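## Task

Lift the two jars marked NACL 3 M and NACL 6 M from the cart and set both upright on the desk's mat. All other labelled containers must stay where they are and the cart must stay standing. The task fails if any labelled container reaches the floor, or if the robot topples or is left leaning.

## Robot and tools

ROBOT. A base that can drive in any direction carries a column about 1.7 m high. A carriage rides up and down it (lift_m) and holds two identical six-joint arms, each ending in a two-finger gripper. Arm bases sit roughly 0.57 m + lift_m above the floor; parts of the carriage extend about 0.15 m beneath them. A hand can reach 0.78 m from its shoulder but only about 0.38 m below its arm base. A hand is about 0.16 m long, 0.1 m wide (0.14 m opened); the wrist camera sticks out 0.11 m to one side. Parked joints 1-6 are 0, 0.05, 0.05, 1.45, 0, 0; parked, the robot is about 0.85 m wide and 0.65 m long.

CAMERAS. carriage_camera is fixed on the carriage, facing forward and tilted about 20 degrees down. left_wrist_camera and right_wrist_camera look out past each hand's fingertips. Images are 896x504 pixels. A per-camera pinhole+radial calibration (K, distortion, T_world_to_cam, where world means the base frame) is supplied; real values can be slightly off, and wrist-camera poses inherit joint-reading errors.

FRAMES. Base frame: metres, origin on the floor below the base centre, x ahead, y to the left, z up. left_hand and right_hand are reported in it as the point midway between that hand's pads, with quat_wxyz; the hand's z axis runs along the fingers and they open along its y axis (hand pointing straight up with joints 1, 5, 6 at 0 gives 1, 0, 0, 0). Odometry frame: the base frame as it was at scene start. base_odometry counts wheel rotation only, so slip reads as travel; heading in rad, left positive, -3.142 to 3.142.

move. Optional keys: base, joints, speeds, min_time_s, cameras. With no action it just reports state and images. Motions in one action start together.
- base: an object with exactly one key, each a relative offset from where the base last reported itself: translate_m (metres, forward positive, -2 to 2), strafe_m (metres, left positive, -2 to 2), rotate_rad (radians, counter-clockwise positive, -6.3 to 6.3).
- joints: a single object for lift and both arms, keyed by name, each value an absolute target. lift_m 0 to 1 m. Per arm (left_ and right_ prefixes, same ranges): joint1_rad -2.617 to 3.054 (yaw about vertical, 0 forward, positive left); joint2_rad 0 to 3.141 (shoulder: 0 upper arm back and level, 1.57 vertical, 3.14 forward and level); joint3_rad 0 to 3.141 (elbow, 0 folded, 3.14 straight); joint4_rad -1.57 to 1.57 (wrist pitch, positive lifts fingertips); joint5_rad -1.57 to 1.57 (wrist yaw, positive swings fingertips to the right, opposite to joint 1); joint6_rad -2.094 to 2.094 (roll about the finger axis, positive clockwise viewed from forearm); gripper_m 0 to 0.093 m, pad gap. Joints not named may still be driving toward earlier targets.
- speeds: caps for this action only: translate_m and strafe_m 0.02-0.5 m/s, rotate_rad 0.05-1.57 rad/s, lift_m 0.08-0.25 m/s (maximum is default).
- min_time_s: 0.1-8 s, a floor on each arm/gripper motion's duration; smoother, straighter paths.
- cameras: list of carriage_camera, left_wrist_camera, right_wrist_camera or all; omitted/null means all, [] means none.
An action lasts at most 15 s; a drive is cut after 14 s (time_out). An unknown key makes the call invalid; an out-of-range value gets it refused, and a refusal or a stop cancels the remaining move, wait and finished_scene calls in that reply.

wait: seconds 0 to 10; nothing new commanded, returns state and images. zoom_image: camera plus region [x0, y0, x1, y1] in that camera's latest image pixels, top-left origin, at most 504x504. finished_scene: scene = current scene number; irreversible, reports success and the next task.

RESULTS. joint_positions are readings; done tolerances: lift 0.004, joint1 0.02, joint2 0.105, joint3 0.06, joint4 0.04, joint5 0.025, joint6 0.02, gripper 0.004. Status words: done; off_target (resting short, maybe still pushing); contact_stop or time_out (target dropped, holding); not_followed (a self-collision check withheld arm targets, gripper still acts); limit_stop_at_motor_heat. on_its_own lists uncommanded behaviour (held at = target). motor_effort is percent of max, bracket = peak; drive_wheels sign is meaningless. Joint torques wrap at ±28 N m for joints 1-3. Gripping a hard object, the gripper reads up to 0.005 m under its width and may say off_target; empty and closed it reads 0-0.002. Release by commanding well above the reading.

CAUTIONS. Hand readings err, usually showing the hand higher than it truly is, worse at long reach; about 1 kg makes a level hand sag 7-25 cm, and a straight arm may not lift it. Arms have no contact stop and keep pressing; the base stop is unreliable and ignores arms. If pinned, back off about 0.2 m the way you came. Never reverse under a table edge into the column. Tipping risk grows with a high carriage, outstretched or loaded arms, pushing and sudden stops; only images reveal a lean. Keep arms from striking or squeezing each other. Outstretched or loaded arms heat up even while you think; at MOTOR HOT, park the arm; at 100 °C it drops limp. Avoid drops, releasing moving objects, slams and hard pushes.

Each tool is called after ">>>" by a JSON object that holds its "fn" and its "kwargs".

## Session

>>> {"fn": "move", "kwargs": {"base": {"rotate_rad":1.3}, "joints": {"lift_m":0.46}, "cameras": ["carriage_camera"]}}

Scene clock: 2.83 s.
Joint torques (N m): left_arm=[-0.43 4.59 5.29 -0.37 -0.01 -0.04] | right_arm=[0.18 3.38 6.09 -0.31 0.09 0.07]
move: done
base_odometry: x=+0.000 y=+0.000 heading=+1.300
base_status: done
joint_positions: lift_m=+0.460 left_joint1_rad=+0.000 left_joint2_rad=+0.055 left_joint3_rad=+0.051 left_joint4_rad=+1.475 left_joint5_rad=+0.031 left_joint6_rad=+0.040 left_gripper_m=+0.09396 right_joint1_rad=-0.016 right_joint2_rad=+0.048 right_joint3_rad=+0.039 right_joint4_rad=+1.494 right_joint5_rad=-0.022 right_joint6_rad=+0.050 right_gripper_m=+0.09397
joint_status: all done
motor_effort: lift_m=+42(51) drive_wheels=+8(19)
left_hand: x=+0.2486 y=+0.2991 z=+1.4725 quat_wxyz=(+0.998, +0.016, +0.050, +0.019) (m; base frame)
right_hand: x=+0.2455 y=-0.3010 z=+1.4698 quat_wxyz=(+0.999, -0.010, +0.043, +0.018) (m; base frame)
pictures: carriage_camera
camera_calibration:
carriage_camera: T_world_to_cam=[[-0.0301167, -0.999264, -0.0237735, 0.0383997], [-0.352417, 0.0328724, -0.935266, 1.40886], [0.935359, -0.0197889, -0.353147, 0.38977], [0, 0, 0, 1]] pos_world=[0.133088, -0.000228057, 1.45622]

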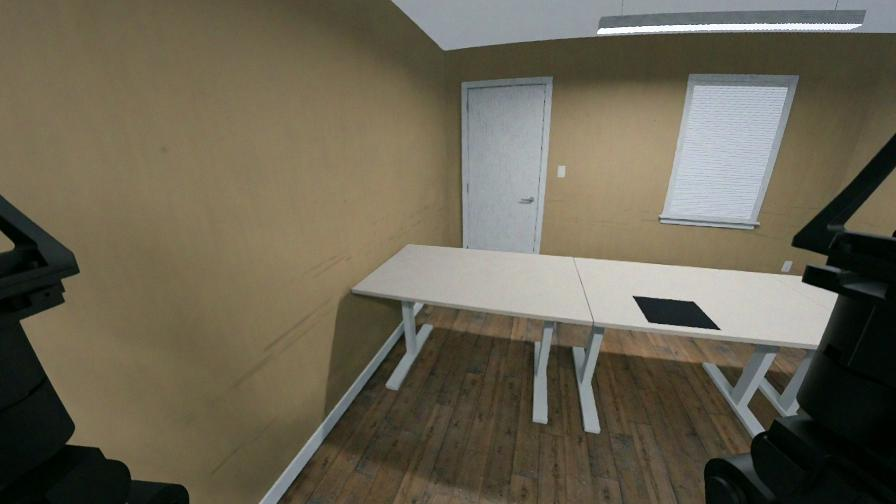

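>>> {"fn": "move", "kwargs": {"base": {"rotate_rad":-0.9}, "cameras": ["carriage_camera"]}}

Scene clock: 5.57 s.
Joint torques (N m): left_arm=[-0.42 4.57 5.29 -0.36 -0.01 -0.04] | right_arm=[0.18 3.38 6.11 -0.3 0.08 0.06]
move: done
base_odometry: x=+0.000 y=+0.000 heading=+0.400
base_status: done
joint_positions: lift_m=+0.460 left_joint1_rad=+0.000 left_joint2_rad=+0.055 left_joint3_rad=+0.051 left_joint4_rad=+1.475 left_joint5_rad=+0.031 left_joint6_rad=+0.040 left_gripper_m=+0.09397 right_joint1_rad=-0.016 right_joint2_rad=+0.048 right_joint3_rad=+0.039 right_joint4_rad=+1.494 right_joint5_rad=-0.022 right_joint6_rad=+0.050 right_gripper_m=+0.09397
joint_status: not commanded
motor_effort: lift_m=+42(43) drive_wheels=+8(13)
left_hand: x=+0.2487 y=+0.2991 z=+1.4725 quat_wxyz=(+0.998, +0.016, +0.050, +0.019) (m; base frame)
right_hand: x=+0.2455 y=-0.3010 z=+1.4698 quat_wxyz=(+0.999, -0.010, +0.043, +0.018) (m; base frame)
pictures: carriage_camera
camera_calibration:
carriage_camera: T_world_to_cam=[[-0.0301167, -0.999264, -0.0237735, 0.0383997], [-0.352417, 0.0328724, -0.935266, 1.40886], [0.935359, -0.0197889, -0.353147, 0.38977], [0, 0, 0, 1]] pos_world=[0.133088, -0.000228057, 1.45622]

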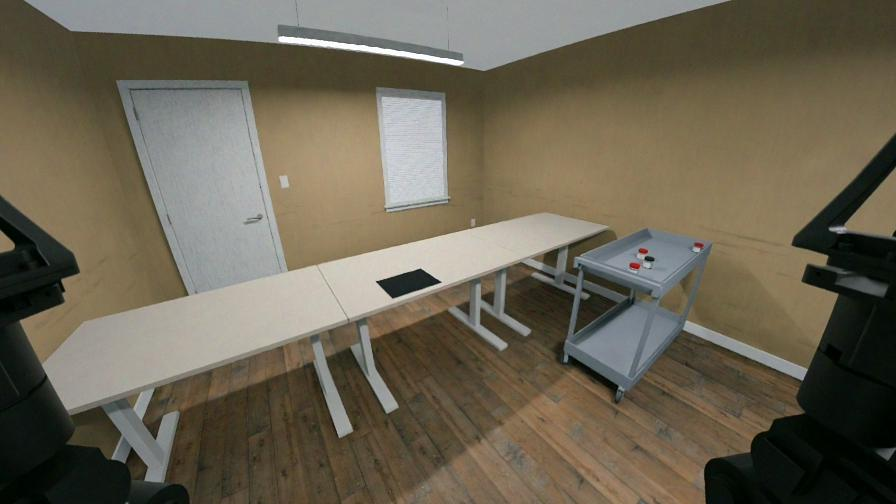

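>>> {"fn": "move", "kwargs": {"base": {"rotate_rad":0.559}, "cameras": []}}

>>> {"fn": "move", "kwargs": {"base": {"translate_m":-0.08}, "cameras": []}}

>>> {"fn": "move", "kwargs": {"base": {"strafe_m":-1.75}, "joints": {"left_joint1_rad":0.1,"left_joint2_rad":1.6,"left_joint3_rad":0.7,"left_joint4_rad":0.1,"left_joint5_rad":0.8}, "min_time_s": 3, "cameras": ["carriage_camera","left_wrist_camera"]}}

Scene clock: 10.50 s.
Joint torques (N m): left_arm=[-0.4 4.57 5.29 -0.36 -0.01 -0.04] | right_arm=[0.27 3.4 6.11 -0.31 0.09 0.06]
move: done
base_odometry: x=+0.000 y=+0.000 heading=+0.958
base_status: done
joint_positions: lift_m=+0.460 left_joint1_rad=+0.000 left_joint2_rad=+0.055 left_joint3_rad=+0.051 left_joint4_rad=+1.474 left_joint5_rad=+0.031 left_joint6_rad=+0.040 left_gripper_m=+0.09397 right_joint1_rad=-0.016 right_joint2_rad=+0.048 right_joint3_rad=+0.039 right_joint4_rad=+1.494 right_joint5_rad=-0.022 right_joint6_rad=+0.050 right_gripper_m=+0.09397
joint_status: not commanded
motor_effort: lift_m=+42(43) drive_wheels=+14(15)
left_hand: x=+0.2488 y=+0.2991 z=+1.4725 quat_wxyz=(+0.998, +0.016, +0.050, +0.019) (m; base frame)
right_hand: x=+0.2455 y=-0.3010 z=+1.4698 quat_wxyz=(+0.999, -0.010, +0.043, +0.018) (m; base frame)
pictures: none
No camera images: "cameras" was empty.

Scene clock: 12.03 s.
Joint torques (N m): left_arm=[-0.38 4.46 5.33 -0.34 -0.01 -0.04] | right_arm=[0.17 3.38 6.02 -0.32 0.09 0.07]
move: done
base_odometry: x=-0.046 y=-0.065 heading=+0.959
base_status: done
joint_positions: lift_m=+0.460 left_joint1_rad=+0.000 left_joint2_rad=+0.055 left_joint3_rad=+0.051 left_joint4_rad=+1.475 left_joint5_rad=+0.031 left_joint6_rad=+0.040 left_gripper_m=+0.09397 right_joint1_rad=-0.016 right_joint2_rad=+0.048 right_joint3_rad=+0.039 right_joint4_rad=+1.494 right_joint5_rad=-0.022 right_joint6_rad=+0.050 right_gripper_m=+0.09397
joint_status: not commanded
motor_effort: lift_m=+42(43) drive_wheels=+9(23)
left_hand: x=+0.2485 y=+0.2991 z=+1.4726 quat_wxyz=(+0.998, +0.016, +0.049, +0.019) (m; base frame)
right_hand: x=+0.2455 y=-0.3010 z=+1.4698 quat_wxyz=(+0.999, -0.010, +0.043, +0.018) (m; base frame)
pictures: none
No camera images: "cameras" was empty.

Scene clock: 17.93 s.
Joint torques (N m): left_arm=[0.05 -6.71 8.17 1.35 0.39 0] | right_arm=[0.27 3.4 6.11 -0.31 0.09 0.07]
move: done
base_odometry: x=+1.386 y=-1.071 heading=+0.959
base_status: done
joint_positions: lift_m=+0.460 left_joint1_rad=+0.095 left_joint2_rad=+1.592 left_joint3_rad=+0.668 left_joint4_rad=+0.105 left_joint5_rad=+0.790 left_joint6_rad=+0.040 left_gripper_m=+0.09398 right_joint1_rad=-0.016 right_joint2_rad=+0.048 right_joint3_rad=+0.039 right_joint4_rad=+1.494 right_joint5_rad=-0.022 right_joint6_rad=+0.050 right_gripper_m=+0.09397
joint_status: all done
motor_effort: lift_m=+42(43) drive_wheels=+0(20)
left_hand: x=+0.5868 y=+0.2163 z=+1.1165 quat_wxyz=(+0.362, +0.118, +0.862, -0.334) (m; base frame)
right_hand: x=+0.2455 y=-0.3010 z=+1.4698 quat_wxyz=(+0.999, -0.010, +0.043, +0.017) (m; base frame)
pictures: carriage_camera, left_wrist_camera
camera_calibration:
carriage_camera: T_world_to_cam=[[-0.0301167, -0.999264, -0.0237735, 0.0383997], [-0.352417, 0.0328724, -0.935266, 1.40886], [0.935359, -0.0197889, -0.353147, 0.38977], [0, 0, 0, 1]] pos_world=[0.133088, -0.000228057, 1.45622]
left_wrist_camera: T_world_to_cam=[[-0.464256, -0.737198, 0.490924, -0.114316], [-0.885656, 0.380778, -0.265749, 0.737979], [0.00897686, -0.558165, -0.829682, 1.16383], [0, 0, 0, 1]] pos_world=[0.590076, 0.28433, 1.21785]

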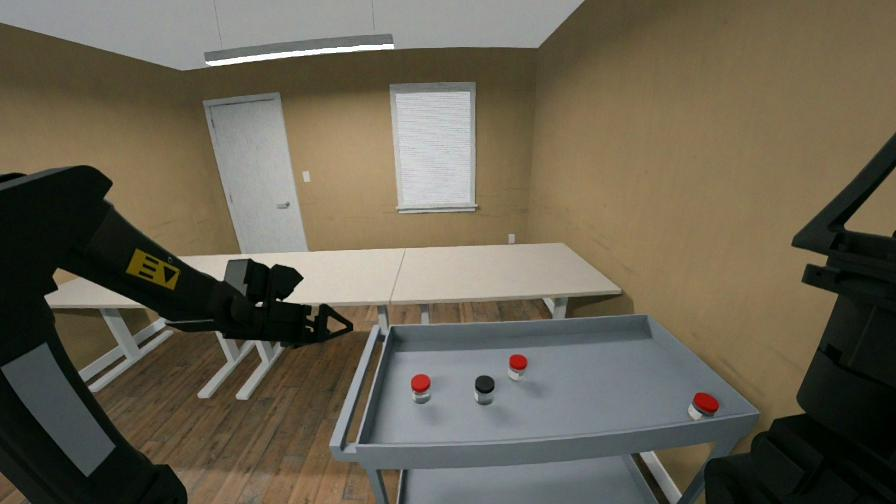

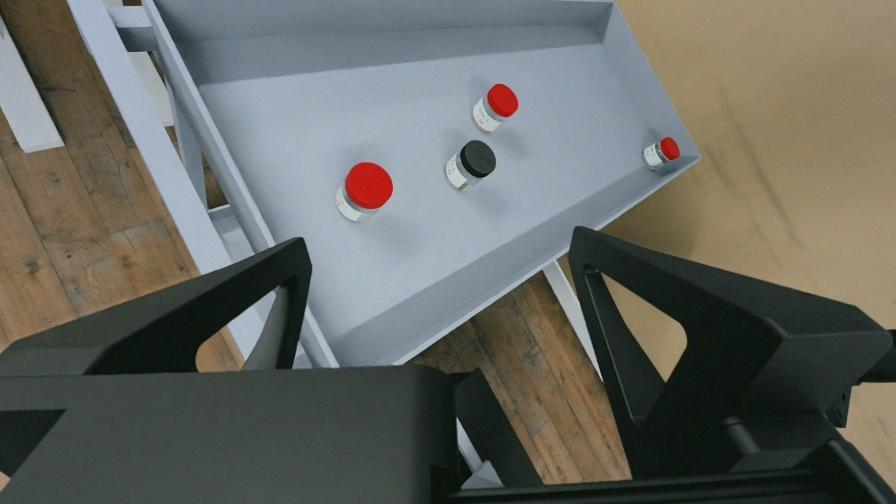

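>>> {"fn": "zoom_image", "kwargs": {"camera": "left_wrist_camera", "region": [335, 180, 379, 224]}}

>>> {"fn": "zoom_image", "kwargs": {"camera": "left_wrist_camera", "region": [442, 150, 482, 194]}}

>>> {"fn": "zoom_image", "kwargs": {"camera": "left_wrist_camera", "region": [468, 94, 508, 136]}}

>>> {"fn": "zoom_image", "kwargs": {"camera": "left_wrist_camera", "region": [640, 135, 680, 175]}}

Scaled by 11.455.

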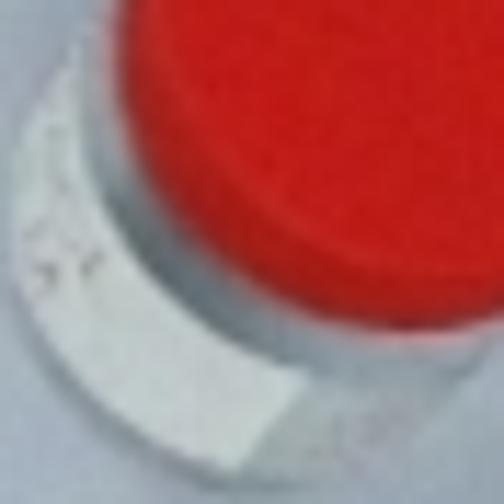

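Scaled by 11.455.

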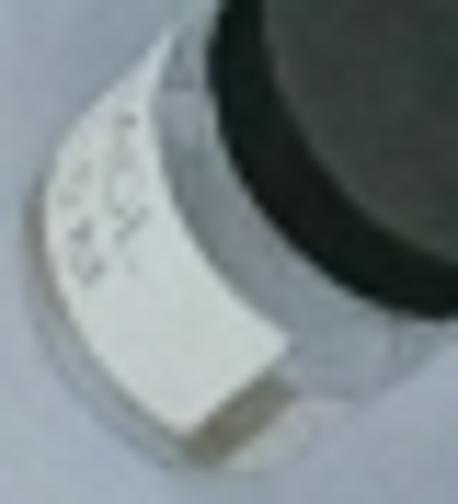

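Scaled by 12.000.

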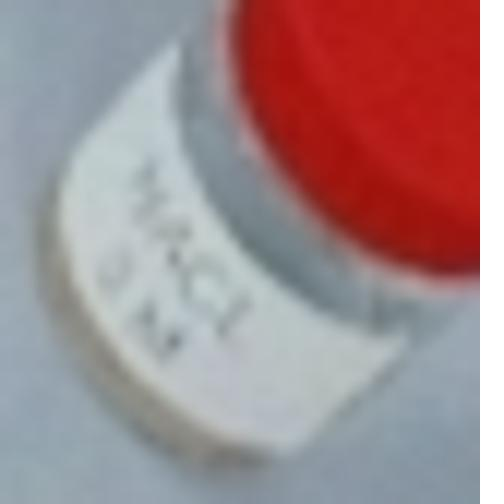

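Scaled by 12.600.

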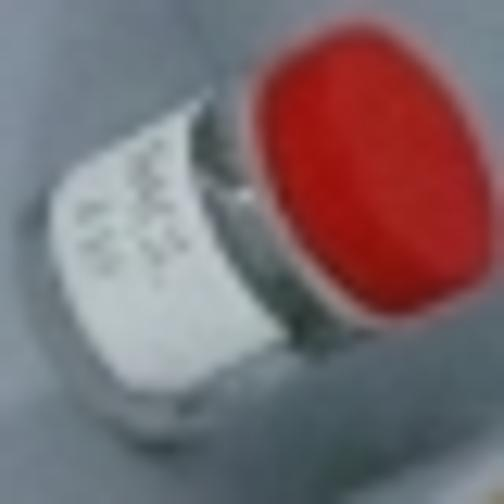

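>>> {"fn": "move", "kwargs": {"joints": {"left_joint1_rad":0.0,"left_joint2_rad":2.1,"left_joint3_rad":0.75,"left_joint4_rad":0.5,"left_joint5_rad":0.8}, "cameras": ["left_wrist_camera"]}}

Scene clock: 21.50 s.
Joint torques (N m): left_arm=[-0.9 -9.81 5.53 1.54 0.39 0] | right_arm=[0.2 3.41 6.11 -0.31 0.09 0.06]
move: done
base_odometry: x=+1.386 y=-1.071 heading=+0.959
base_status: not commanded
joint_positions: lift_m=+0.460 left_joint1_rad=+0.006 left_joint2_rad=+2.096 left_joint3_rad=+0.728 left_joint4_rad=+0.481 left_joint5_rad=+0.791 left_joint6_rad=+0.040 left_gripper_m=+0.09398 right_joint1_rad=-0.016 right_joint2_rad=+0.048 right_joint3_rad=+0.039 right_joint4_rad=+1.494 right_joint5_rad=-0.022 right_joint6_rad=+0.050 right_gripper_m=+0.09397
joint_status: all done
motor_effort: lift_m=+42(43) drive_wheels=+0(1)
left_hand: x=+0.6068 y=+0.1843 z=+1.0040 quat_wxyz=(+0.318, +0.144, +0.867, -0.356) (m; base frame)
right_hand: x=+0.2455 y=-0.3010 z=+1.4698 quat_wxyz=(+0.999, -0.010, +0.043, +0.017) (m; base frame)
pictures: left_wrist_camera
camera_calibration:
left_wrist_camera: T_world_to_cam=[[-0.493999, -0.691784, 0.526687, -0.0995903], [-0.863998, 0.458388, -0.208298, 0.652916], [-0.0973298, -0.557956, -0.824143, 1.11135], [0, 0, 0, 1]] pos_world=[0.623088, 0.2519, 1.10437]

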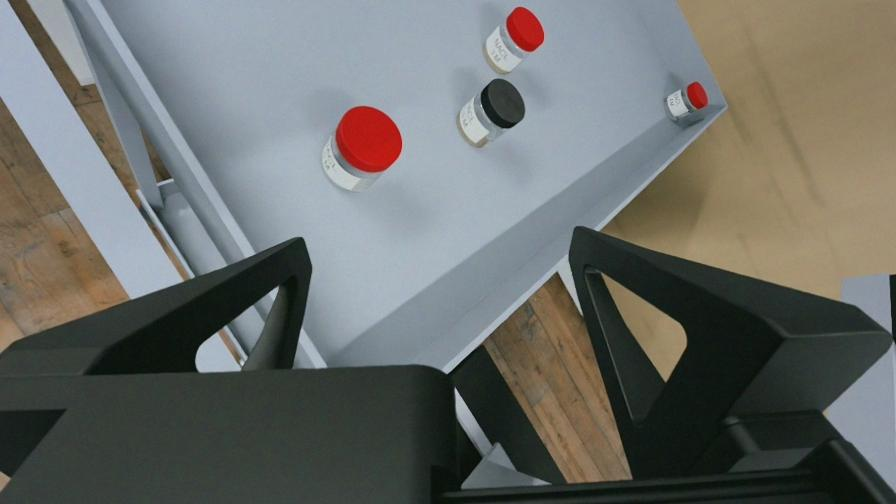

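>>> {"fn": "zoom_image", "kwargs": {"camera": "left_wrist_camera", "region": [320, 135, 380, 195]}}

>>> {"fn": "zoom_image", "kwargs": {"camera": "left_wrist_camera", "region": [455, 95, 505, 145]}}

>>> {"fn": "zoom_image", "kwargs": {"camera": "left_wrist_camera", "region": [480, 26, 525, 76]}}

>>> {"fn": "zoom_image", "kwargs": {"camera": "left_wrist_camera", "region": [662, 80, 702, 120]}}

Scaled by 8.400.

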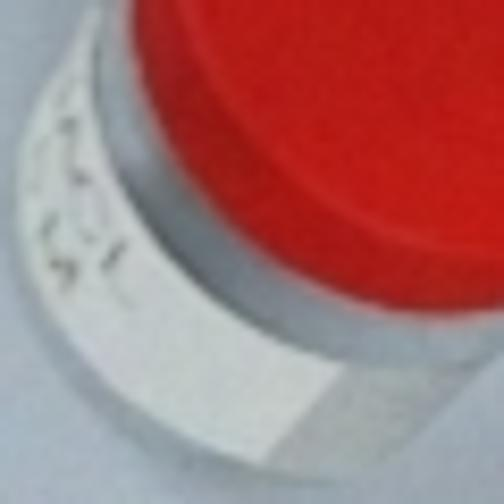

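Scaled by 10.080.

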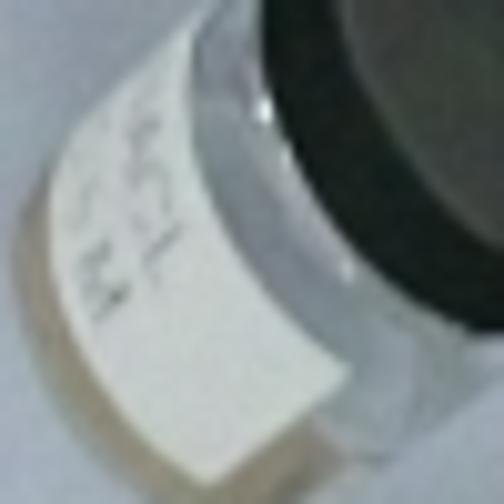

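Scaled by 10.080.

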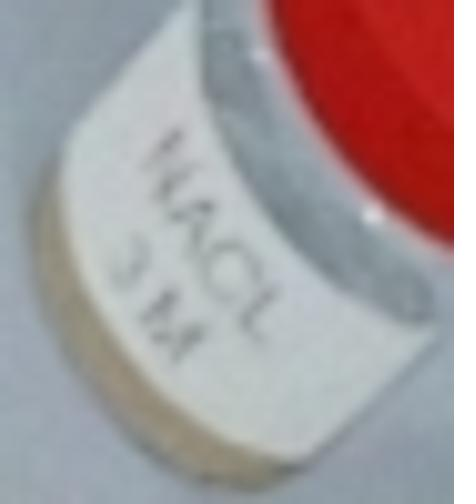

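Scaled by 12.600.

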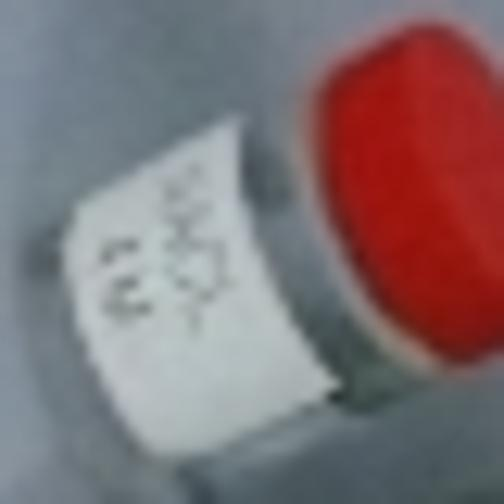

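>>> {"fn": "move", "kwargs": {"joints": {"left_joint1_rad":0.1,"left_joint2_rad":2.4,"left_joint3_rad":1.3,"left_joint4_rad":0.1,"left_joint5_rad":1.0}, "cameras": ["left_wrist_camera"]}}

Scene clock: 24.80 s.
Joint torques (N m): left_arm=[-0.2 -12.86 6.9 1.1 0.5 0.01] | right_arm=[0.21 3.4 6.12 -0.31 0.09 0.06]
move: done
base_odometry: x=+1.386 y=-1.071 heading=+0.959
base_status: not commanded
joint_positions: lift_m=+0.460 left_joint1_rad=+0.097 left_joint2_rad=+2.389 left_joint3_rad=+1.272 left_joint4_rad=+0.109 left_joint5_rad=+0.987 left_joint6_rad=+0.040 left_gripper_m=+0.09398 right_joint1_rad=-0.016 right_joint2_rad=+0.048 right_joint3_rad=+0.039 right_joint4_rad=+1.494 right_joint5_rad=-0.022 right_joint6_rad=+0.050 right_gripper_m=+0.09397
joint_status: all done
motor_effort: lift_m=+42(43) drive_wheels=+0(1)
left_hand: x=+0.6984 y=+0.2067 z=+0.9980 quat_wxyz=(+0.275, +0.107, +0.850, -0.437) (m; base frame)
right_hand: x=+0.2455 y=-0.3010 z=+1.4698 quat_wxyz=(+0.999, -0.010, +0.043, +0.017) (m; base frame)
pictures: left_wrist_camera
camera_calibration:
left_wrist_camera: T_world_to_cam=[[-0.440189, -0.581064, 0.684543, -0.253747], [-0.87583, 0.445867, -0.184726, 0.707778], [-0.197877, -0.680857, -0.705179, 1.10475], [0, 0, 0, 1]] pos_world=[0.726803, 0.289161, 1.08349]

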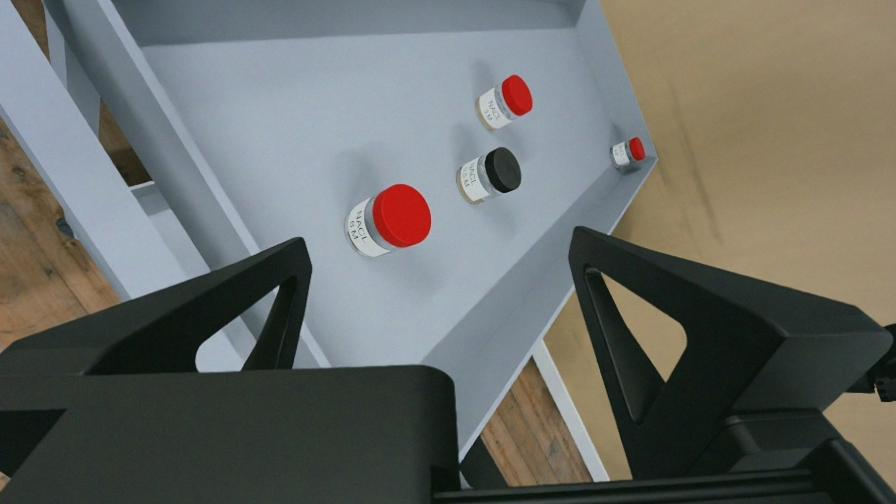

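>>> {"fn": "zoom_image", "kwargs": {"camera": "left_wrist_camera", "region": [340, 195, 400, 260]}}

>>> {"fn": "zoom_image", "kwargs": {"camera": "left_wrist_camera", "region": [452, 152, 502, 206]}}

>>> {"fn": "zoom_image", "kwargs": {"camera": "left_wrist_camera", "region": [605, 135, 645, 175]}}

Scaled by 7.754.

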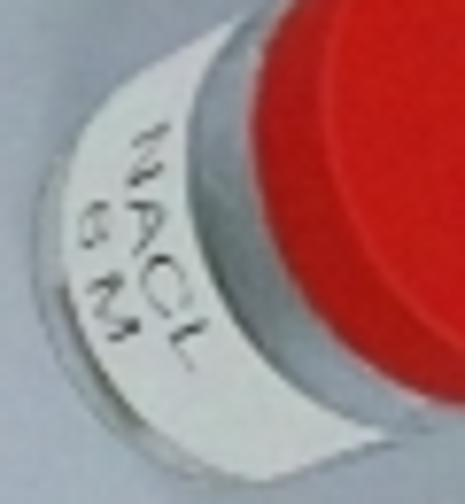

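Scaled by 9.333.

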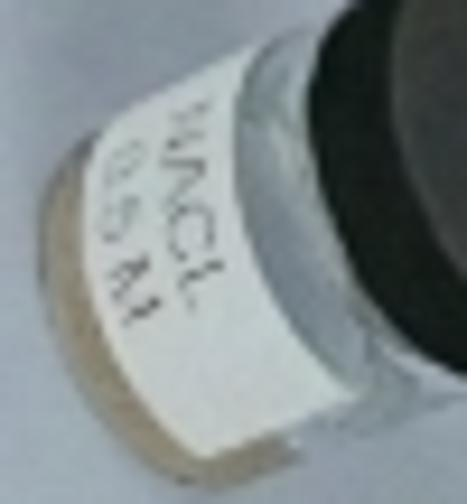

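Scaled by 12.600.

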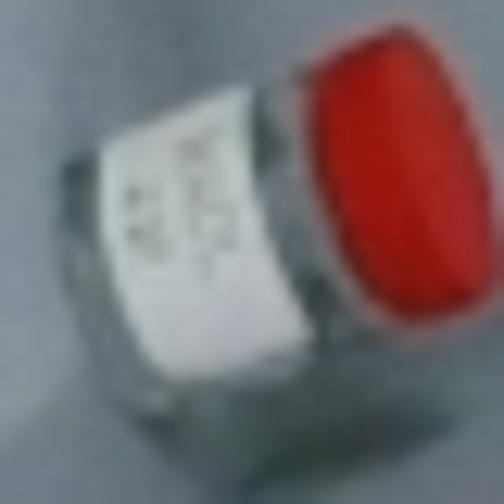

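>>> {"fn": "move", "kwargs": {"joints": {"left_joint1_rad":-0.44,"left_joint2_rad":2.591,"left_joint3_rad":1.718,"left_joint4_rad":-0.327,"left_joint5_rad":0,"left_joint6_rad":0,"right_joint1_rad":0.147,"right_joint2_rad":2.683,"right_joint3_rad":1.875,"right_joint4_rad":-0.39,"right_joint5_rad":0,"right_joint6_rad":0}, "min_time_s": 1.5, "cameras": ["left_wrist_camera","right_wrist_camera"]}}

Scene clock: 29.90 s.
Joint torques (N m): left_arm=[-0.59 -14.74 7.84 0.88 -0.08 -0.18] | right_arm=[0.55 -12.82 7.88 1.25 0.24 -0.04]
move: done
base_odometry: x=+1.386 y=-1.071 heading=+0.959
base_status: not commanded
joint_positions: lift_m=+0.460 left_joint1_rad=-0.438 left_joint2_rad=+2.579 left_joint3_rad=+1.687 left_joint4_rad=-0.319 left_joint5_rad=+0.012 left_joint6_rad=+0.015 left_gripper_m=+0.09398 right_joint1_rad=+0.143 right_joint2_rad=+2.677 right_joint3_rad=+1.853 right_joint4_rad=-0.379 right_joint5_rad=-0.016 right_joint6_rad=+0.008 right_gripper_m=+0.09397
joint_status: all done
motor_effort: lift_m=+42(42) drive_wheels=+1(5)
left_hand: x=+0.7021 y=+0.0775 z=+0.9122 quat_wxyz=(+0.174, +0.222, +0.958, -0.043) (m; base frame)
right_hand: x=+0.7714 y=-0.2226 z=+0.9040 quat_wxyz=(+0.182, -0.068, +0.981, +0.022) (m; base frame)
pictures: left_wrist_camera, right_wrist_camera
camera_calibration:
left_wrist_camera: T_world_to_cam=[[-0.45723, -0.889173, 0.0176976, 0.375755], [-0.852149, 0.443713, 0.27742, 0.31479], [-0.254526, 0.111763, -0.960586, 1.16835], [0, 0, 0, 1]] pos_world=[0.737429, 0.0638563, 1.02832]
right_wrist_camera: T_world_to_cam=[[0.0757681, -0.996628, -0.0314835, -0.247784], [-0.971997, -0.0808656, 0.220642, 0.539147], [-0.222444, 0.0138842, -0.974847, 1.17904], [0, 0, 0, 1]] pos_world=[0.805092, -0.21972, 1.02262]

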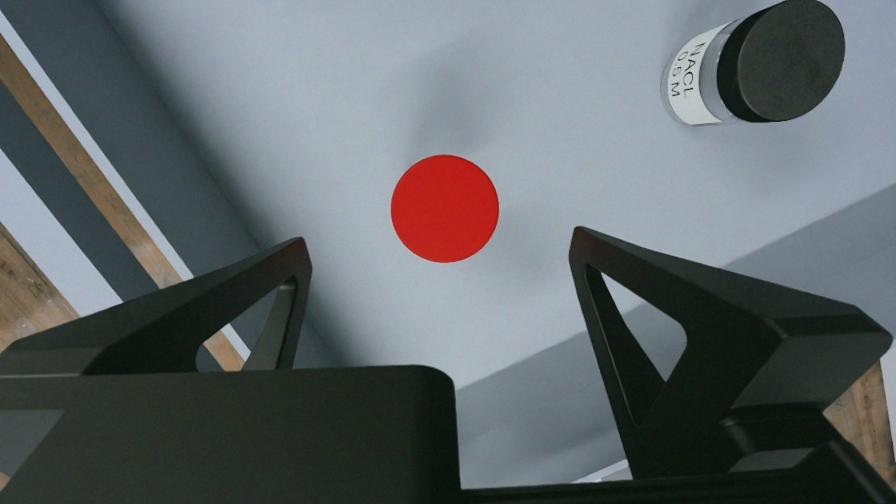

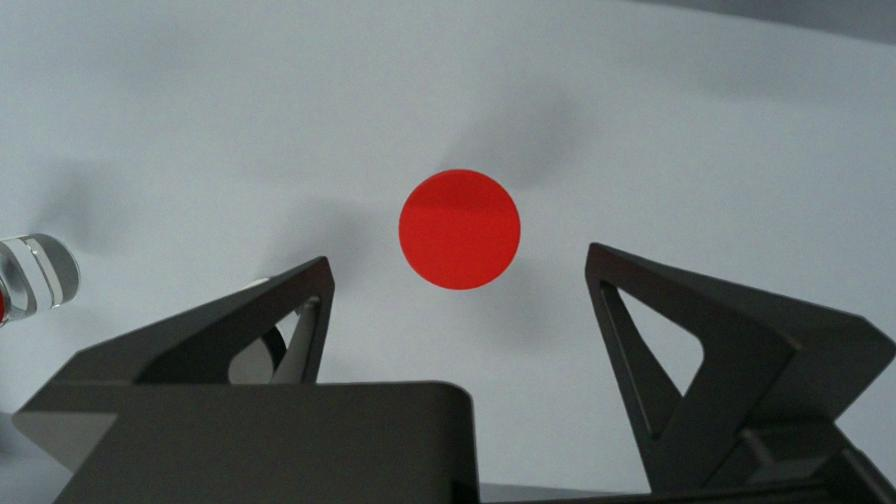

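>>> {"fn": "move", "kwargs": {"joints": {"left_joint1_rad":-0.445,"left_joint2_rad":2.893,"left_joint3_rad":1.805,"left_joint4_rad":-0.12,"right_joint1_rad":0.154,"right_joint2_rad":2.959,"right_joint3_rad":1.963,"right_joint4_rad":-0.205}, "min_time_s": 1.8, "cameras": ["left_wrist_camera","right_wrist_camera"]}}

Scene clock: 33.60 s.
Joint torques (N m): left_arm=[-1.05 -15.21 6.69 1.05 -0.09 -0.17] | right_arm=[0.79 -11.22 6.75 1.43 0.14 0]
move: done
base_odometry: x=+1.386 y=-1.071 heading=+0.959
base_status: not commanded
joint_positions: lift_m=+0.460 left_joint1_rad=-0.438 left_joint2_rad=+2.882 left_joint3_rad=+1.778 left_joint4_rad=-0.137 left_joint5_rad=+0.011 left_joint6_rad=+0.015 left_gripper_m=+0.09398 right_joint1_rad=+0.148 right_joint2_rad=+2.934 right_joint3_rad=+1.947 right_joint4_rad=-0.214 right_joint5_rad=-0.007 right_joint6_rad=+0.006 right_gripper_m=+0.09397
joint_status: all done
motor_effort: lift_m=+42(43) drive_wheels=+0(1)
left_hand: x=+0.6913 y=+0.0827 z=+0.7976 quat_wxyz=(+0.159, +0.222, +0.961, -0.040) (m; base frame)
right_hand: x=+0.7686 y=-0.2216 z=+0.8081 quat_wxyz=(+0.183, -0.070, +0.980, +0.018) (m; base frame)
pictures: left_wrist_camera, right_wrist_camera
camera_calibration:
left_wrist_camera: T_world_to_cam=[[-0.456504, -0.889537, 0.0181081, 0.376673], [-0.844175, 0.439474, 0.306972, 0.306335], [-0.281021, 0.124848, -0.951546, 1.06492], [0, 0, 0, 1]] pos_world=[0.729817, 0.0674863, 0.91246]
right_wrist_camera: T_world_to_cam=[[0.0793067, -0.996595, -0.0225483, -0.259542], [-0.972421, -0.0823203, 0.21822, 0.559631], [-0.219333, 0.00462015, -0.975639, 1.08105], [0, 0, 0, 1]] pos_world=[0.801891, -0.217584, 0.926744]

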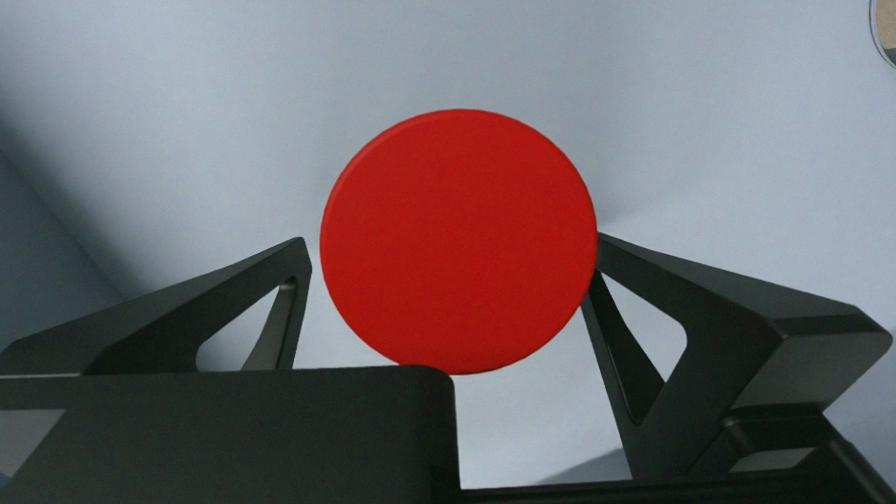

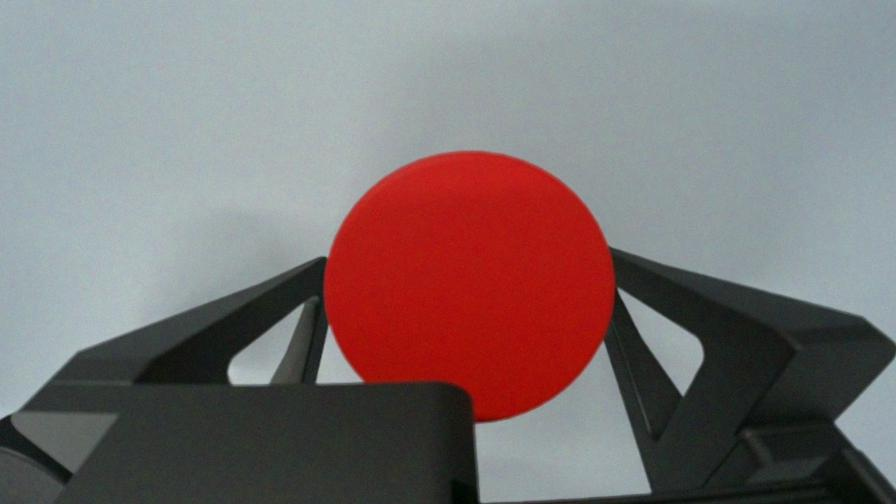

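>>> {"fn": "move", "kwargs": {"joints": {"left_gripper_m":0.044,"right_gripper_m":0.044}, "min_time_s": 1, "cameras": []}}

>>> {"fn": "move", "kwargs": {"joints": {"lift_m":0.63}, "cameras": ["right_wrist_camera","left_wrist_camera"]}}

>>> {"fn": "move", "kwargs": {"base": {"strafe_m":1.1}, "cameras": ["carriage_camera"]}}

Scene clock: 37.70 s.
Joint torques (N m): left_arm=[-1.03 -15.19 6.69 1.06 -0.06 -0.17] | right_arm=[0.84 -11.37 6.79 1.36 0.12 0.01]
move: off_target
base_odometry: x=+1.386 y=-1.071 heading=+0.959
base_status: not commanded
joint_positions: lift_m=+0.460 left_joint1_rad=-0.438 left_joint2_rad=+2.882 left_joint3_rad=+1.778 left_joint4_rad=-0.136 left_joint5_rad=+0.009 left_joint6_rad=+0.014 left_gripper_m=+0.05015 right_joint1_rad=+0.148 right_joint2_rad=+2.936 right_joint3_rad=+1.947 right_joint4_rad=-0.207 right_joint5_rad=-0.004 right_joint6_rad=+0.005 right_gripper_m=+0.05287
joint_status: left_gripper_m off_target (ended at +0.05017, target +0.04400); right_gripper_m off_target (ended at +0.05290, target +0.04400)
motor_effort: lift_m=+42(43) drive_wheels=+1(4)
left_hand: x=+0.6917 y=+0.0830 z=+0.7977 quat_wxyz=(+0.160, +0.222, +0.961, -0.039) (m; base frame)
right_hand: x=+0.7698 y=-0.2220 z=+0.8079 quat_wxyz=(+0.186, -0.071, +0.980, +0.016) (m; base frame)
pictures: none
No camera images: "cameras" was empty.

Scene clock: 38.90 s.
Joint torques (N m): left_arm=[-0.95 -17.77 6.12 1 -0.06 -0.16] | right_arm=[0.79 -14.16 6.63 1.35 0.12 0.01]
move: done
base_odometry: x=+1.386 y=-1.071 heading=+0.959
base_status: not commanded
joint_positions: lift_m=+0.630 left_joint1_rad=-0.438 left_joint2_rad=+2.909 left_joint3_rad=+1.783 left_joint4_rad=-0.134 left_joint5_rad=+0.008 left_joint6_rad=+0.014 left_gripper_m=+0.05014 right_joint1_rad=+0.148 right_joint2_rad=+2.966 right_joint3_rad=+1.948 right_joint4_rad=-0.214 right_joint5_rad=-0.004 right_joint6_rad=+0.005 right_gripper_m=+0.05287
joint_status: all done
motor_effort: lift_m=+42(51) drive_wheels=+1(1)
left_hand: x=+0.6855 y=+0.0860 z=+0.9560 quat_wxyz=(+0.151, +0.222, +0.963, -0.037) (m; base frame)
right_hand: x=+0.7579 y=-0.2238 z=+0.9615 quat_wxyz=(+0.168, -0.071, +0.983, +0.015) (m; base frame)
pictures: left_wrist_camera, right_wrist_camera
camera_calibration:
left_wrist_camera: T_world_to_cam=[[-0.454523, -0.890581, 0.0165637, 0.374232], [-0.840182, 0.434828, 0.324065, 0.232711], [-0.295809, 0.133379, -0.94589, 1.21762], [0, 0, 0, 1]] pos_world=[0.725798, 0.0696909, 1.07012]
right_wrist_camera: T_world_to_cam=[[0.0787304, -0.996748, -0.0171932, -0.262094], [-0.965503, -0.0805338, 0.247626, 0.482531], [-0.248205, -0.00289561, -0.968703, 1.24198], [0, 0, 0, 1]] pos_world=[0.794786, -0.218785, 1.07912]

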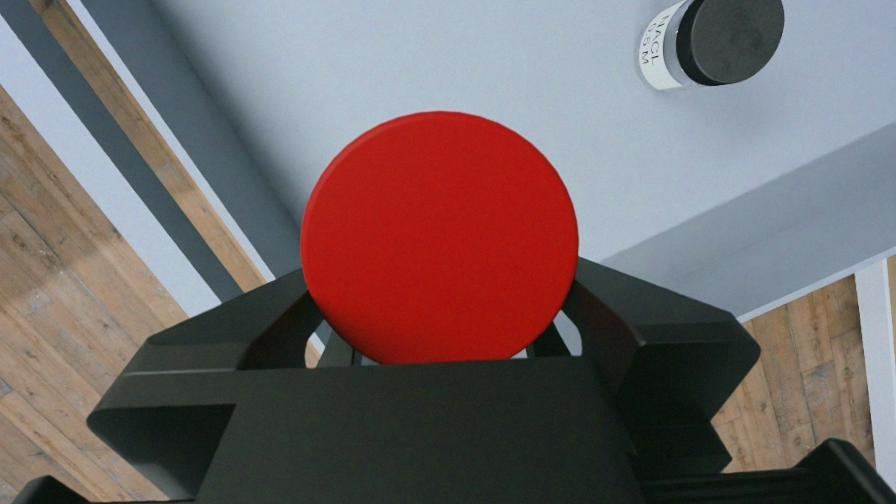

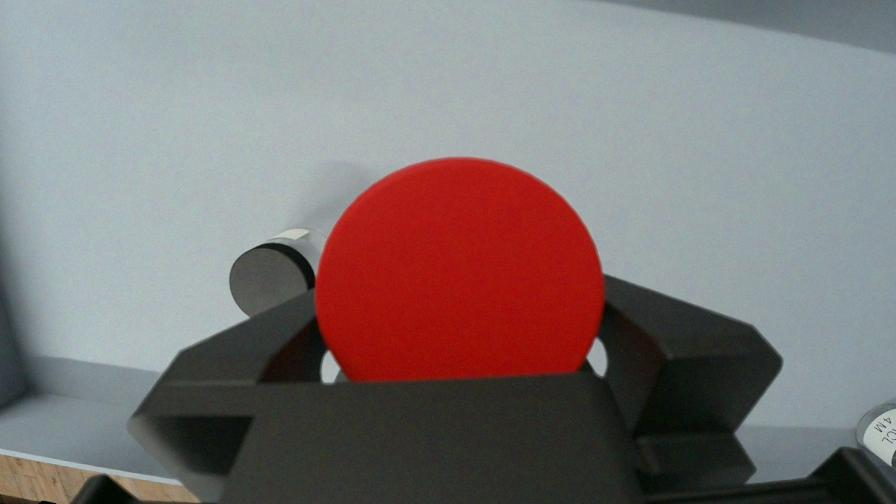

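Scene clock: 43.63 s.
Joint torques (N m): left_arm=[-0.68 -17.61 6.22 1.04 -0.05 -0.16] | right_arm=[0.17 -14.02 6.48 1.37 0.11 0.01]
move: done
base_odometry: x=+0.486 y=-0.440 heading=+0.959
base_status: done
joint_positions: lift_m=+0.630 left_joint1_rad=-0.444 left_joint2_rad=+2.909 left_joint3_rad=+1.783 left_joint4_rad=-0.133 left_joint5_rad=+0.007 left_joint6_rad=+0.014 left_gripper_m=+0.05013 right_joint1_rad=+0.155 right_joint2_rad=+2.966 right_joint3_rad=+1.948 right_joint4_rad=-0.214 right_joint5_rad=-0.003 right_joint6_rad=+0.005 right_gripper_m=+0.05287
joint_status: not commanded
motor_effort: lift_m=+42(43) drive_wheels=+0(24)
left_hand: x=+0.6845 y=+0.0833 z=+0.9561 quat_wxyz=(+0.151, +0.225, +0.962, -0.037) (m; base frame)
right_hand: x=+0.7573 y=-0.2206 z=+0.9615 quat_wxyz=(+0.168, -0.074, +0.983, +0.015) (m; base frame)
pictures: carriage_camera
camera_calibration:
carriage_camera: T_world_to_cam=[[-0.0301167, -0.999264, -0.0237735, 0.0424412], [-0.352417, 0.0328724, -0.935266, 1.56786], [0.935359, -0.0197889, -0.353147, 0.449805], [0, 0, 0, 1]] pos_world=[0.133088, -0.000228057, 1.62622]

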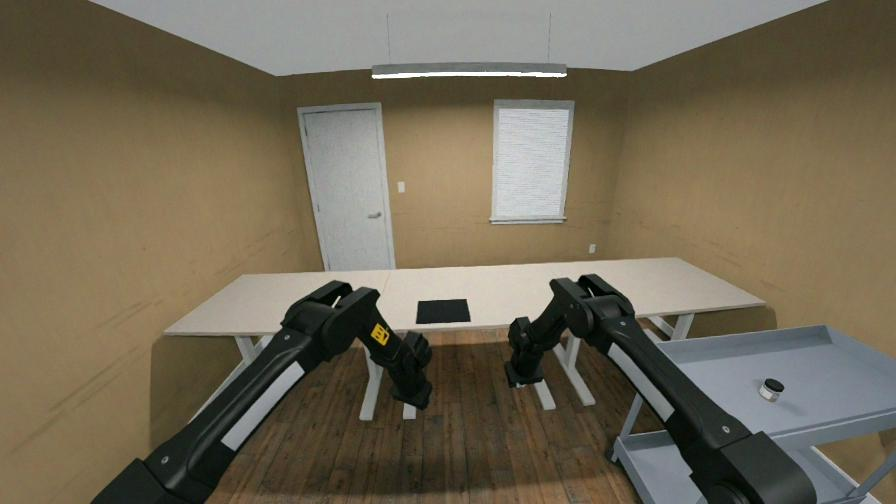

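>>> {"fn": "move", "kwargs": {"base": {"translate_m":0.765}, "joints": {"left_joint1_rad":-0.395,"left_joint2_rad":3.083,"left_joint3_rad":2.45,"left_joint4_rad":-0.55,"right_joint1_rad":0.475,"right_joint2_rad":2.671,"right_joint3_rad":1.49,"right_joint4_rad":-0.011}, "min_time_s": 1.6, "speeds": {"translate_m":0.4}, "cameras": ["all"]}}

Scene clock: 48.63 s.
Joint torques (N m): left_arm=[-0.34 -17.36 8.95 0.97 -0.05 -0.16] | right_arm=[0.42 -16.32 4.03 1.38 0.11 0]
move: done
base_odometry: x=+0.924 y=+0.187 heading=+0.960
base_status: done
joint_positions: lift_m=+0.630 left_joint1_rad=-0.398 left_joint2_rad=+3.077 left_joint3_rad=+2.412 left_joint4_rad=-0.553 left_joint5_rad=+0.007 left_joint6_rad=+0.014 left_gripper_m=+0.05013 right_joint1_rad=+0.473 right_joint2_rad=+2.720 right_joint3_rad=+1.492 right_joint4_rad=-0.027 right_joint5_rad=-0.002 right_joint6_rad=+0.005 right_gripper_m=+0.05288
joint_status: all done
motor_effort: lift_m=+42(43) drive_wheels=-4(25)
left_hand: x=+0.7739 y=+0.0715 z=+1.0071 quat_wxyz=(+0.172, +0.202, +0.963, -0.037) (m; base frame)
right_hand: x=+0.6462 y=-0.0873 z=+0.9880 quat_wxyz=(+0.152, -0.229, +0.961, +0.038) (m; base frame)
pictures: carriage_camera, left_wrist_camera, right_wrist_camera
camera_calibration:
carriage_camera: T_world_to_cam=[[-0.0301167, -0.999264, -0.0237735, 0.0424412], [-0.352417, 0.0328724, -0.935266, 1.56786], [0.935359, -0.0197889, -0.353147, 0.449805], [0, 0, 0, 1]] pos_world=[0.133088, -0.000228057, 1.62622]
left_wrist_camera: T_world_to_cam=[[-0.418414, -0.908148, 0.0140428, 0.376532], [-0.869219, 0.404866, 0.283799, 0.36187], [-0.263417, 0.106539, -0.958781, 1.28386], [0, 0, 0, 1]] pos_world=[0.81028, 0.0586571, 1.12295]
right_wrist_camera: T_world_to_cam=[[0.391667, -0.920004, -0.0137423, -0.315701], [-0.884379, -0.380538, 0.270306, 0.278028], [-0.253912, -0.0937166, -0.962676, 1.23006], [0, 0, 0, 1]] pos_world=[0.681861, -0.0693686, 1.10466]

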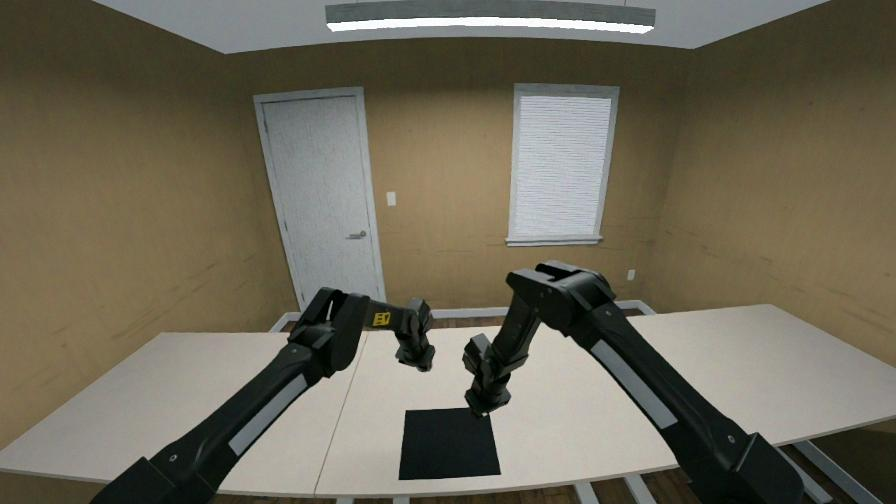

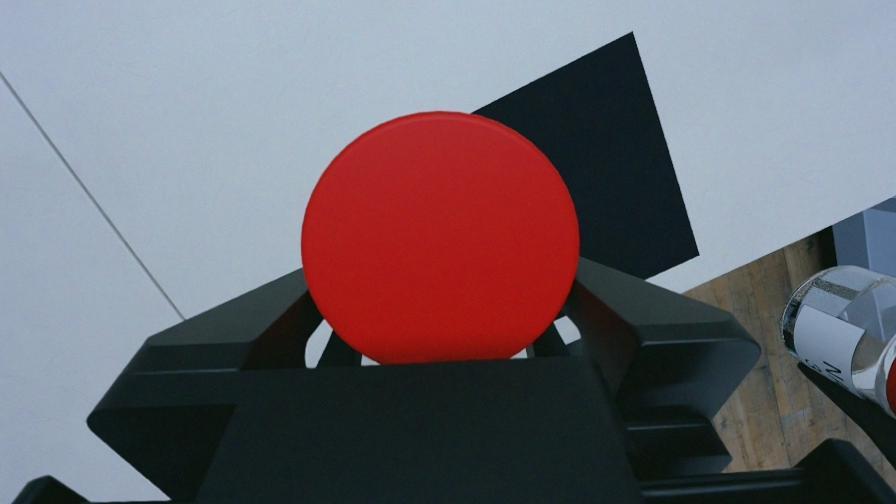

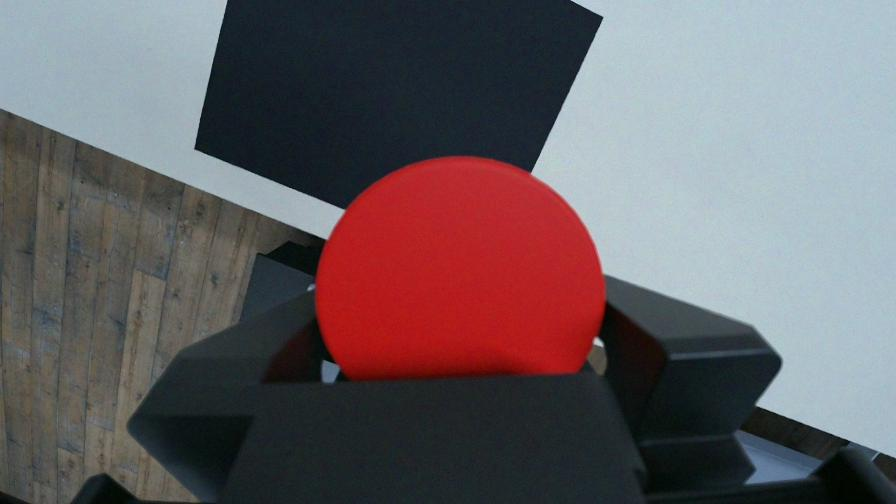

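>>> {"fn": "move", "kwargs": {"joints": {"lift_m":0.43}, "speeds": {"lift_m":0.18}, "cameras": ["left_wrist_camera","right_wrist_camera"]}}

>>> {"fn": "move", "kwargs": {"joints": {"lift_m":0.412}, "speeds": {"lift_m":0.08}, "cameras": []}}

Scene clock: 51.40 s.
Joint torques (N m): left_arm=[-0.2 -19.21 7.95 1.1 -0.05 -0.16] | right_arm=[0.36 -14.63 4.51 1.37 0.11 0.01]
move: done
base_odometry: x=+0.924 y=+0.187 heading=+0.960
base_status: not commanded
joint_positions: lift_m=+0.430 left_joint1_rad=-0.398 left_joint2_rad=+3.095 left_joint3_rad=+2.424 left_joint4_rad=-0.564 left_joint5_rad=+0.007 left_joint6_rad=+0.014 left_gripper_m=+0.05013 right_joint1_rad=+0.473 right_joint2_rad=+2.702 right_joint3_rad=+1.488 right_joint4_rad=-0.021 right_joint5_rad=-0.002 right_joint6_rad=+0.005 right_gripper_m=+0.05288
joint_status: all done
motor_effort: lift_m=+36(37) drive_wheels=+8(8)
left_hand: x=+0.7698 y=+0.0732 z=+0.7997 quat_wxyz=(+0.164, +0.202, +0.965, -0.035) (m; base frame)
right_hand: x=+0.6511 y=-0.0847 z=+0.7964 quat_wxyz=(+0.162, -0.229, +0.959, +0.041) (m; base frame)
pictures: left_wrist_camera, right_wrist_camera
camera_calibration:
left_wrist_camera: T_world_to_cam=[[-0.418182, -0.908245, 0.0146396, 0.378644], [-0.864492, 0.402881, 0.300569, 0.399556], [-0.278888, 0.113036, -0.953648, 1.09104], [0, 0, 0, 1]] pos_world=[0.808034, 0.0596003, 0.914834]
right_wrist_camera: T_world_to_cam=[[0.391922, -0.919874, -0.0151324, -0.316992], [-0.888984, -0.382893, 0.251198, 0.353183], [-0.236865, -0.0849976, -0.967817, 1.04083], [0, 0, 0, 1]] pos_world=[0.684746, -0.0678931, 0.913817]

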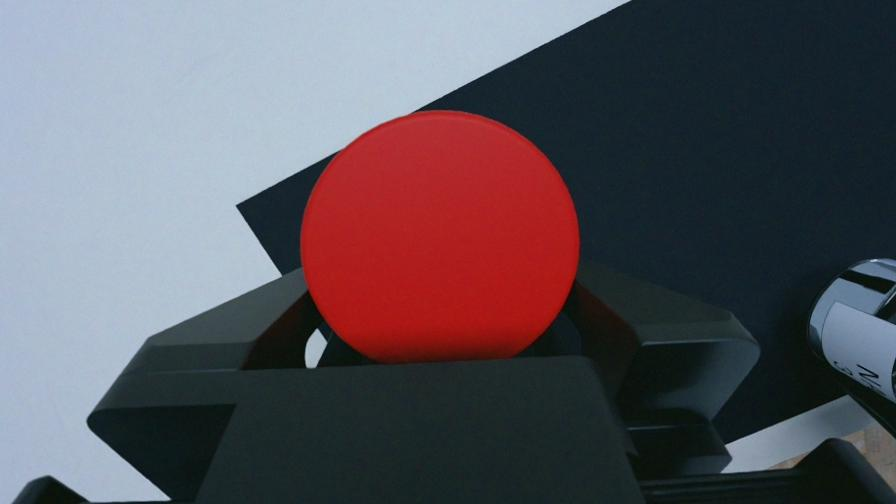

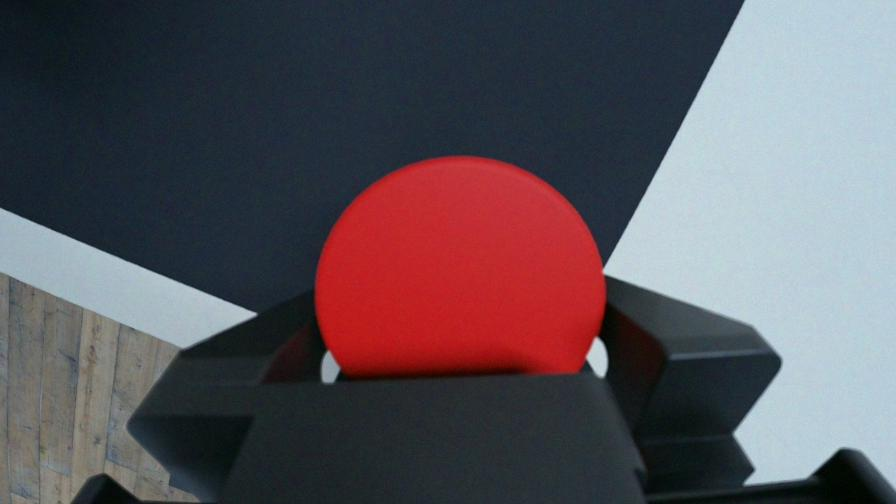

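Scene clock: 52.03 s.
Joint torques (N m): left_arm=[-0.13 -19.58 7.75 1.04 -0.05 -0.16] | right_arm=[0.32 -14.57 4.55 1.31 0.11 0.01]
move: done
base_odometry: x=+0.924 y=+0.187 heading=+0.960
base_status: not commanded
joint_positions: lift_m=+0.412 left_joint1_rad=-0.398 left_joint2_rad=+3.097 left_joint3_rad=+2.426 left_joint4_rad=-0.564 left_joint5_rad=+0.007 left_joint6_rad=+0.014 left_gripper_m=+0.05013 right_joint1_rad=+0.473 right_joint2_rad=+2.701 right_joint3_rad=+1.488 right_joint4_rad=-0.018 right_joint5_rad=-0.002 right_joint6_rad=+0.005 right_gripper_m=+0.05288
joint_status: all done
motor_effort: lift_m=+35(36) drive_wheels=+8(8)
left_hand: x=+0.7698 y=+0.0732 z=+0.7815 quat_wxyz=(+0.164, +0.202, +0.965, -0.035) (m; base frame)
right_hand: x=+0.6522 y=-0.0842 z=+0.7794 quat_wxyz=(+0.164, -0.229, +0.959, +0.041) (m; base frame)
pictures: none
No camera images: "cameras" was empty.

>>> {"fn": "move", "kwargs": {"joints": {"lift_m":0.402}, "speeds": {"lift_m":0.08}, "cameras": []}}

>>> {"fn": "move", "kwargs": {"joints": {"lift_m":0.393}, "speeds": {"lift_m":0.08}, "cameras": []}}

Scene clock: 53.17 s.
Joint torques (N m): left_arm=[-0.29 -19.6 7.95 1.03 -0.04 -0.16] | right_arm=[0.51 -12.34 4.7 1.76 0.11 0.01]
move: done
base_odometry: x=+0.924 y=+0.187 heading=+0.960
base_status: not commanded
joint_positions: lift_m=+0.403 left_joint1_rad=-0.398 left_joint2_rad=+3.098 left_joint3_rad=+2.426 left_joint4_rad=-0.563 left_joint5_rad=+0.007 left_joint6_rad=+0.014 left_gripper_m=+0.05013 right_joint1_rad=+0.473 right_joint2_rad=+2.675 right_joint3_rad=+1.487 right_joint4_rad=-0.052 right_joint5_rad=-0.002 right_joint6_rad=+0.005 right_gripper_m=+0.05288
joint_status: all done
motor_effort: lift_m=+32(34) drive_wheels=+8(9)
left_hand: x=+0.7698 y=+0.0733 z=+0.7711 quat_wxyz=(+0.164, +0.202, +0.965, -0.035) (m; base frame)
right_hand: x=+0.6523 y=-0.0841 z=+0.7785 quat_wxyz=(+0.160, -0.229, +0.959, +0.040) (m; base frame)
pictures: none
No camera images: "cameras" was empty.

Scene clock: 53.63 s.
Joint torques (N m): left_arm=[-0.17 -18.8 7.1 1.15 -0.04 -0.16] | right_arm=[0.42 -10.45 4.78 2.1 0.11 0.01]
move: done
base_odometry: x=+0.924 y=+0.187 heading=+0.959
base_status: not commanded
joint_positions: lift_m=+0.394 left_joint1_rad=-0.397 left_joint2_rad=+3.088 left_joint3_rad=+2.434 left_joint4_rad=-0.582 left_joint5_rad=+0.007 left_joint6_rad=+0.014 left_gripper_m=+0.05013 right_joint1_rad=+0.473 right_joint2_rad=+2.653 right_joint3_rad=+1.487 right_joint4_rad=-0.082 right_joint5_rad=-0.002 right_joint6_rad=+0.005 right_gripper_m=+0.05288
joint_status: all done
motor_effort: lift_m=+30(31) drive_wheels=+9(11)
left_hand: x=+0.7710 y=+0.0730 z=+0.7687 quat_wxyz=(+0.163, +0.202, +0.965, -0.035) (m; base frame)
right_hand: x=+0.6522 y=-0.0842 z=+0.7777 quat_wxyz=(+0.156, -0.229, +0.960, +0.039) (m; base frame)
pictures: none
No camera images: "cameras" was empty.


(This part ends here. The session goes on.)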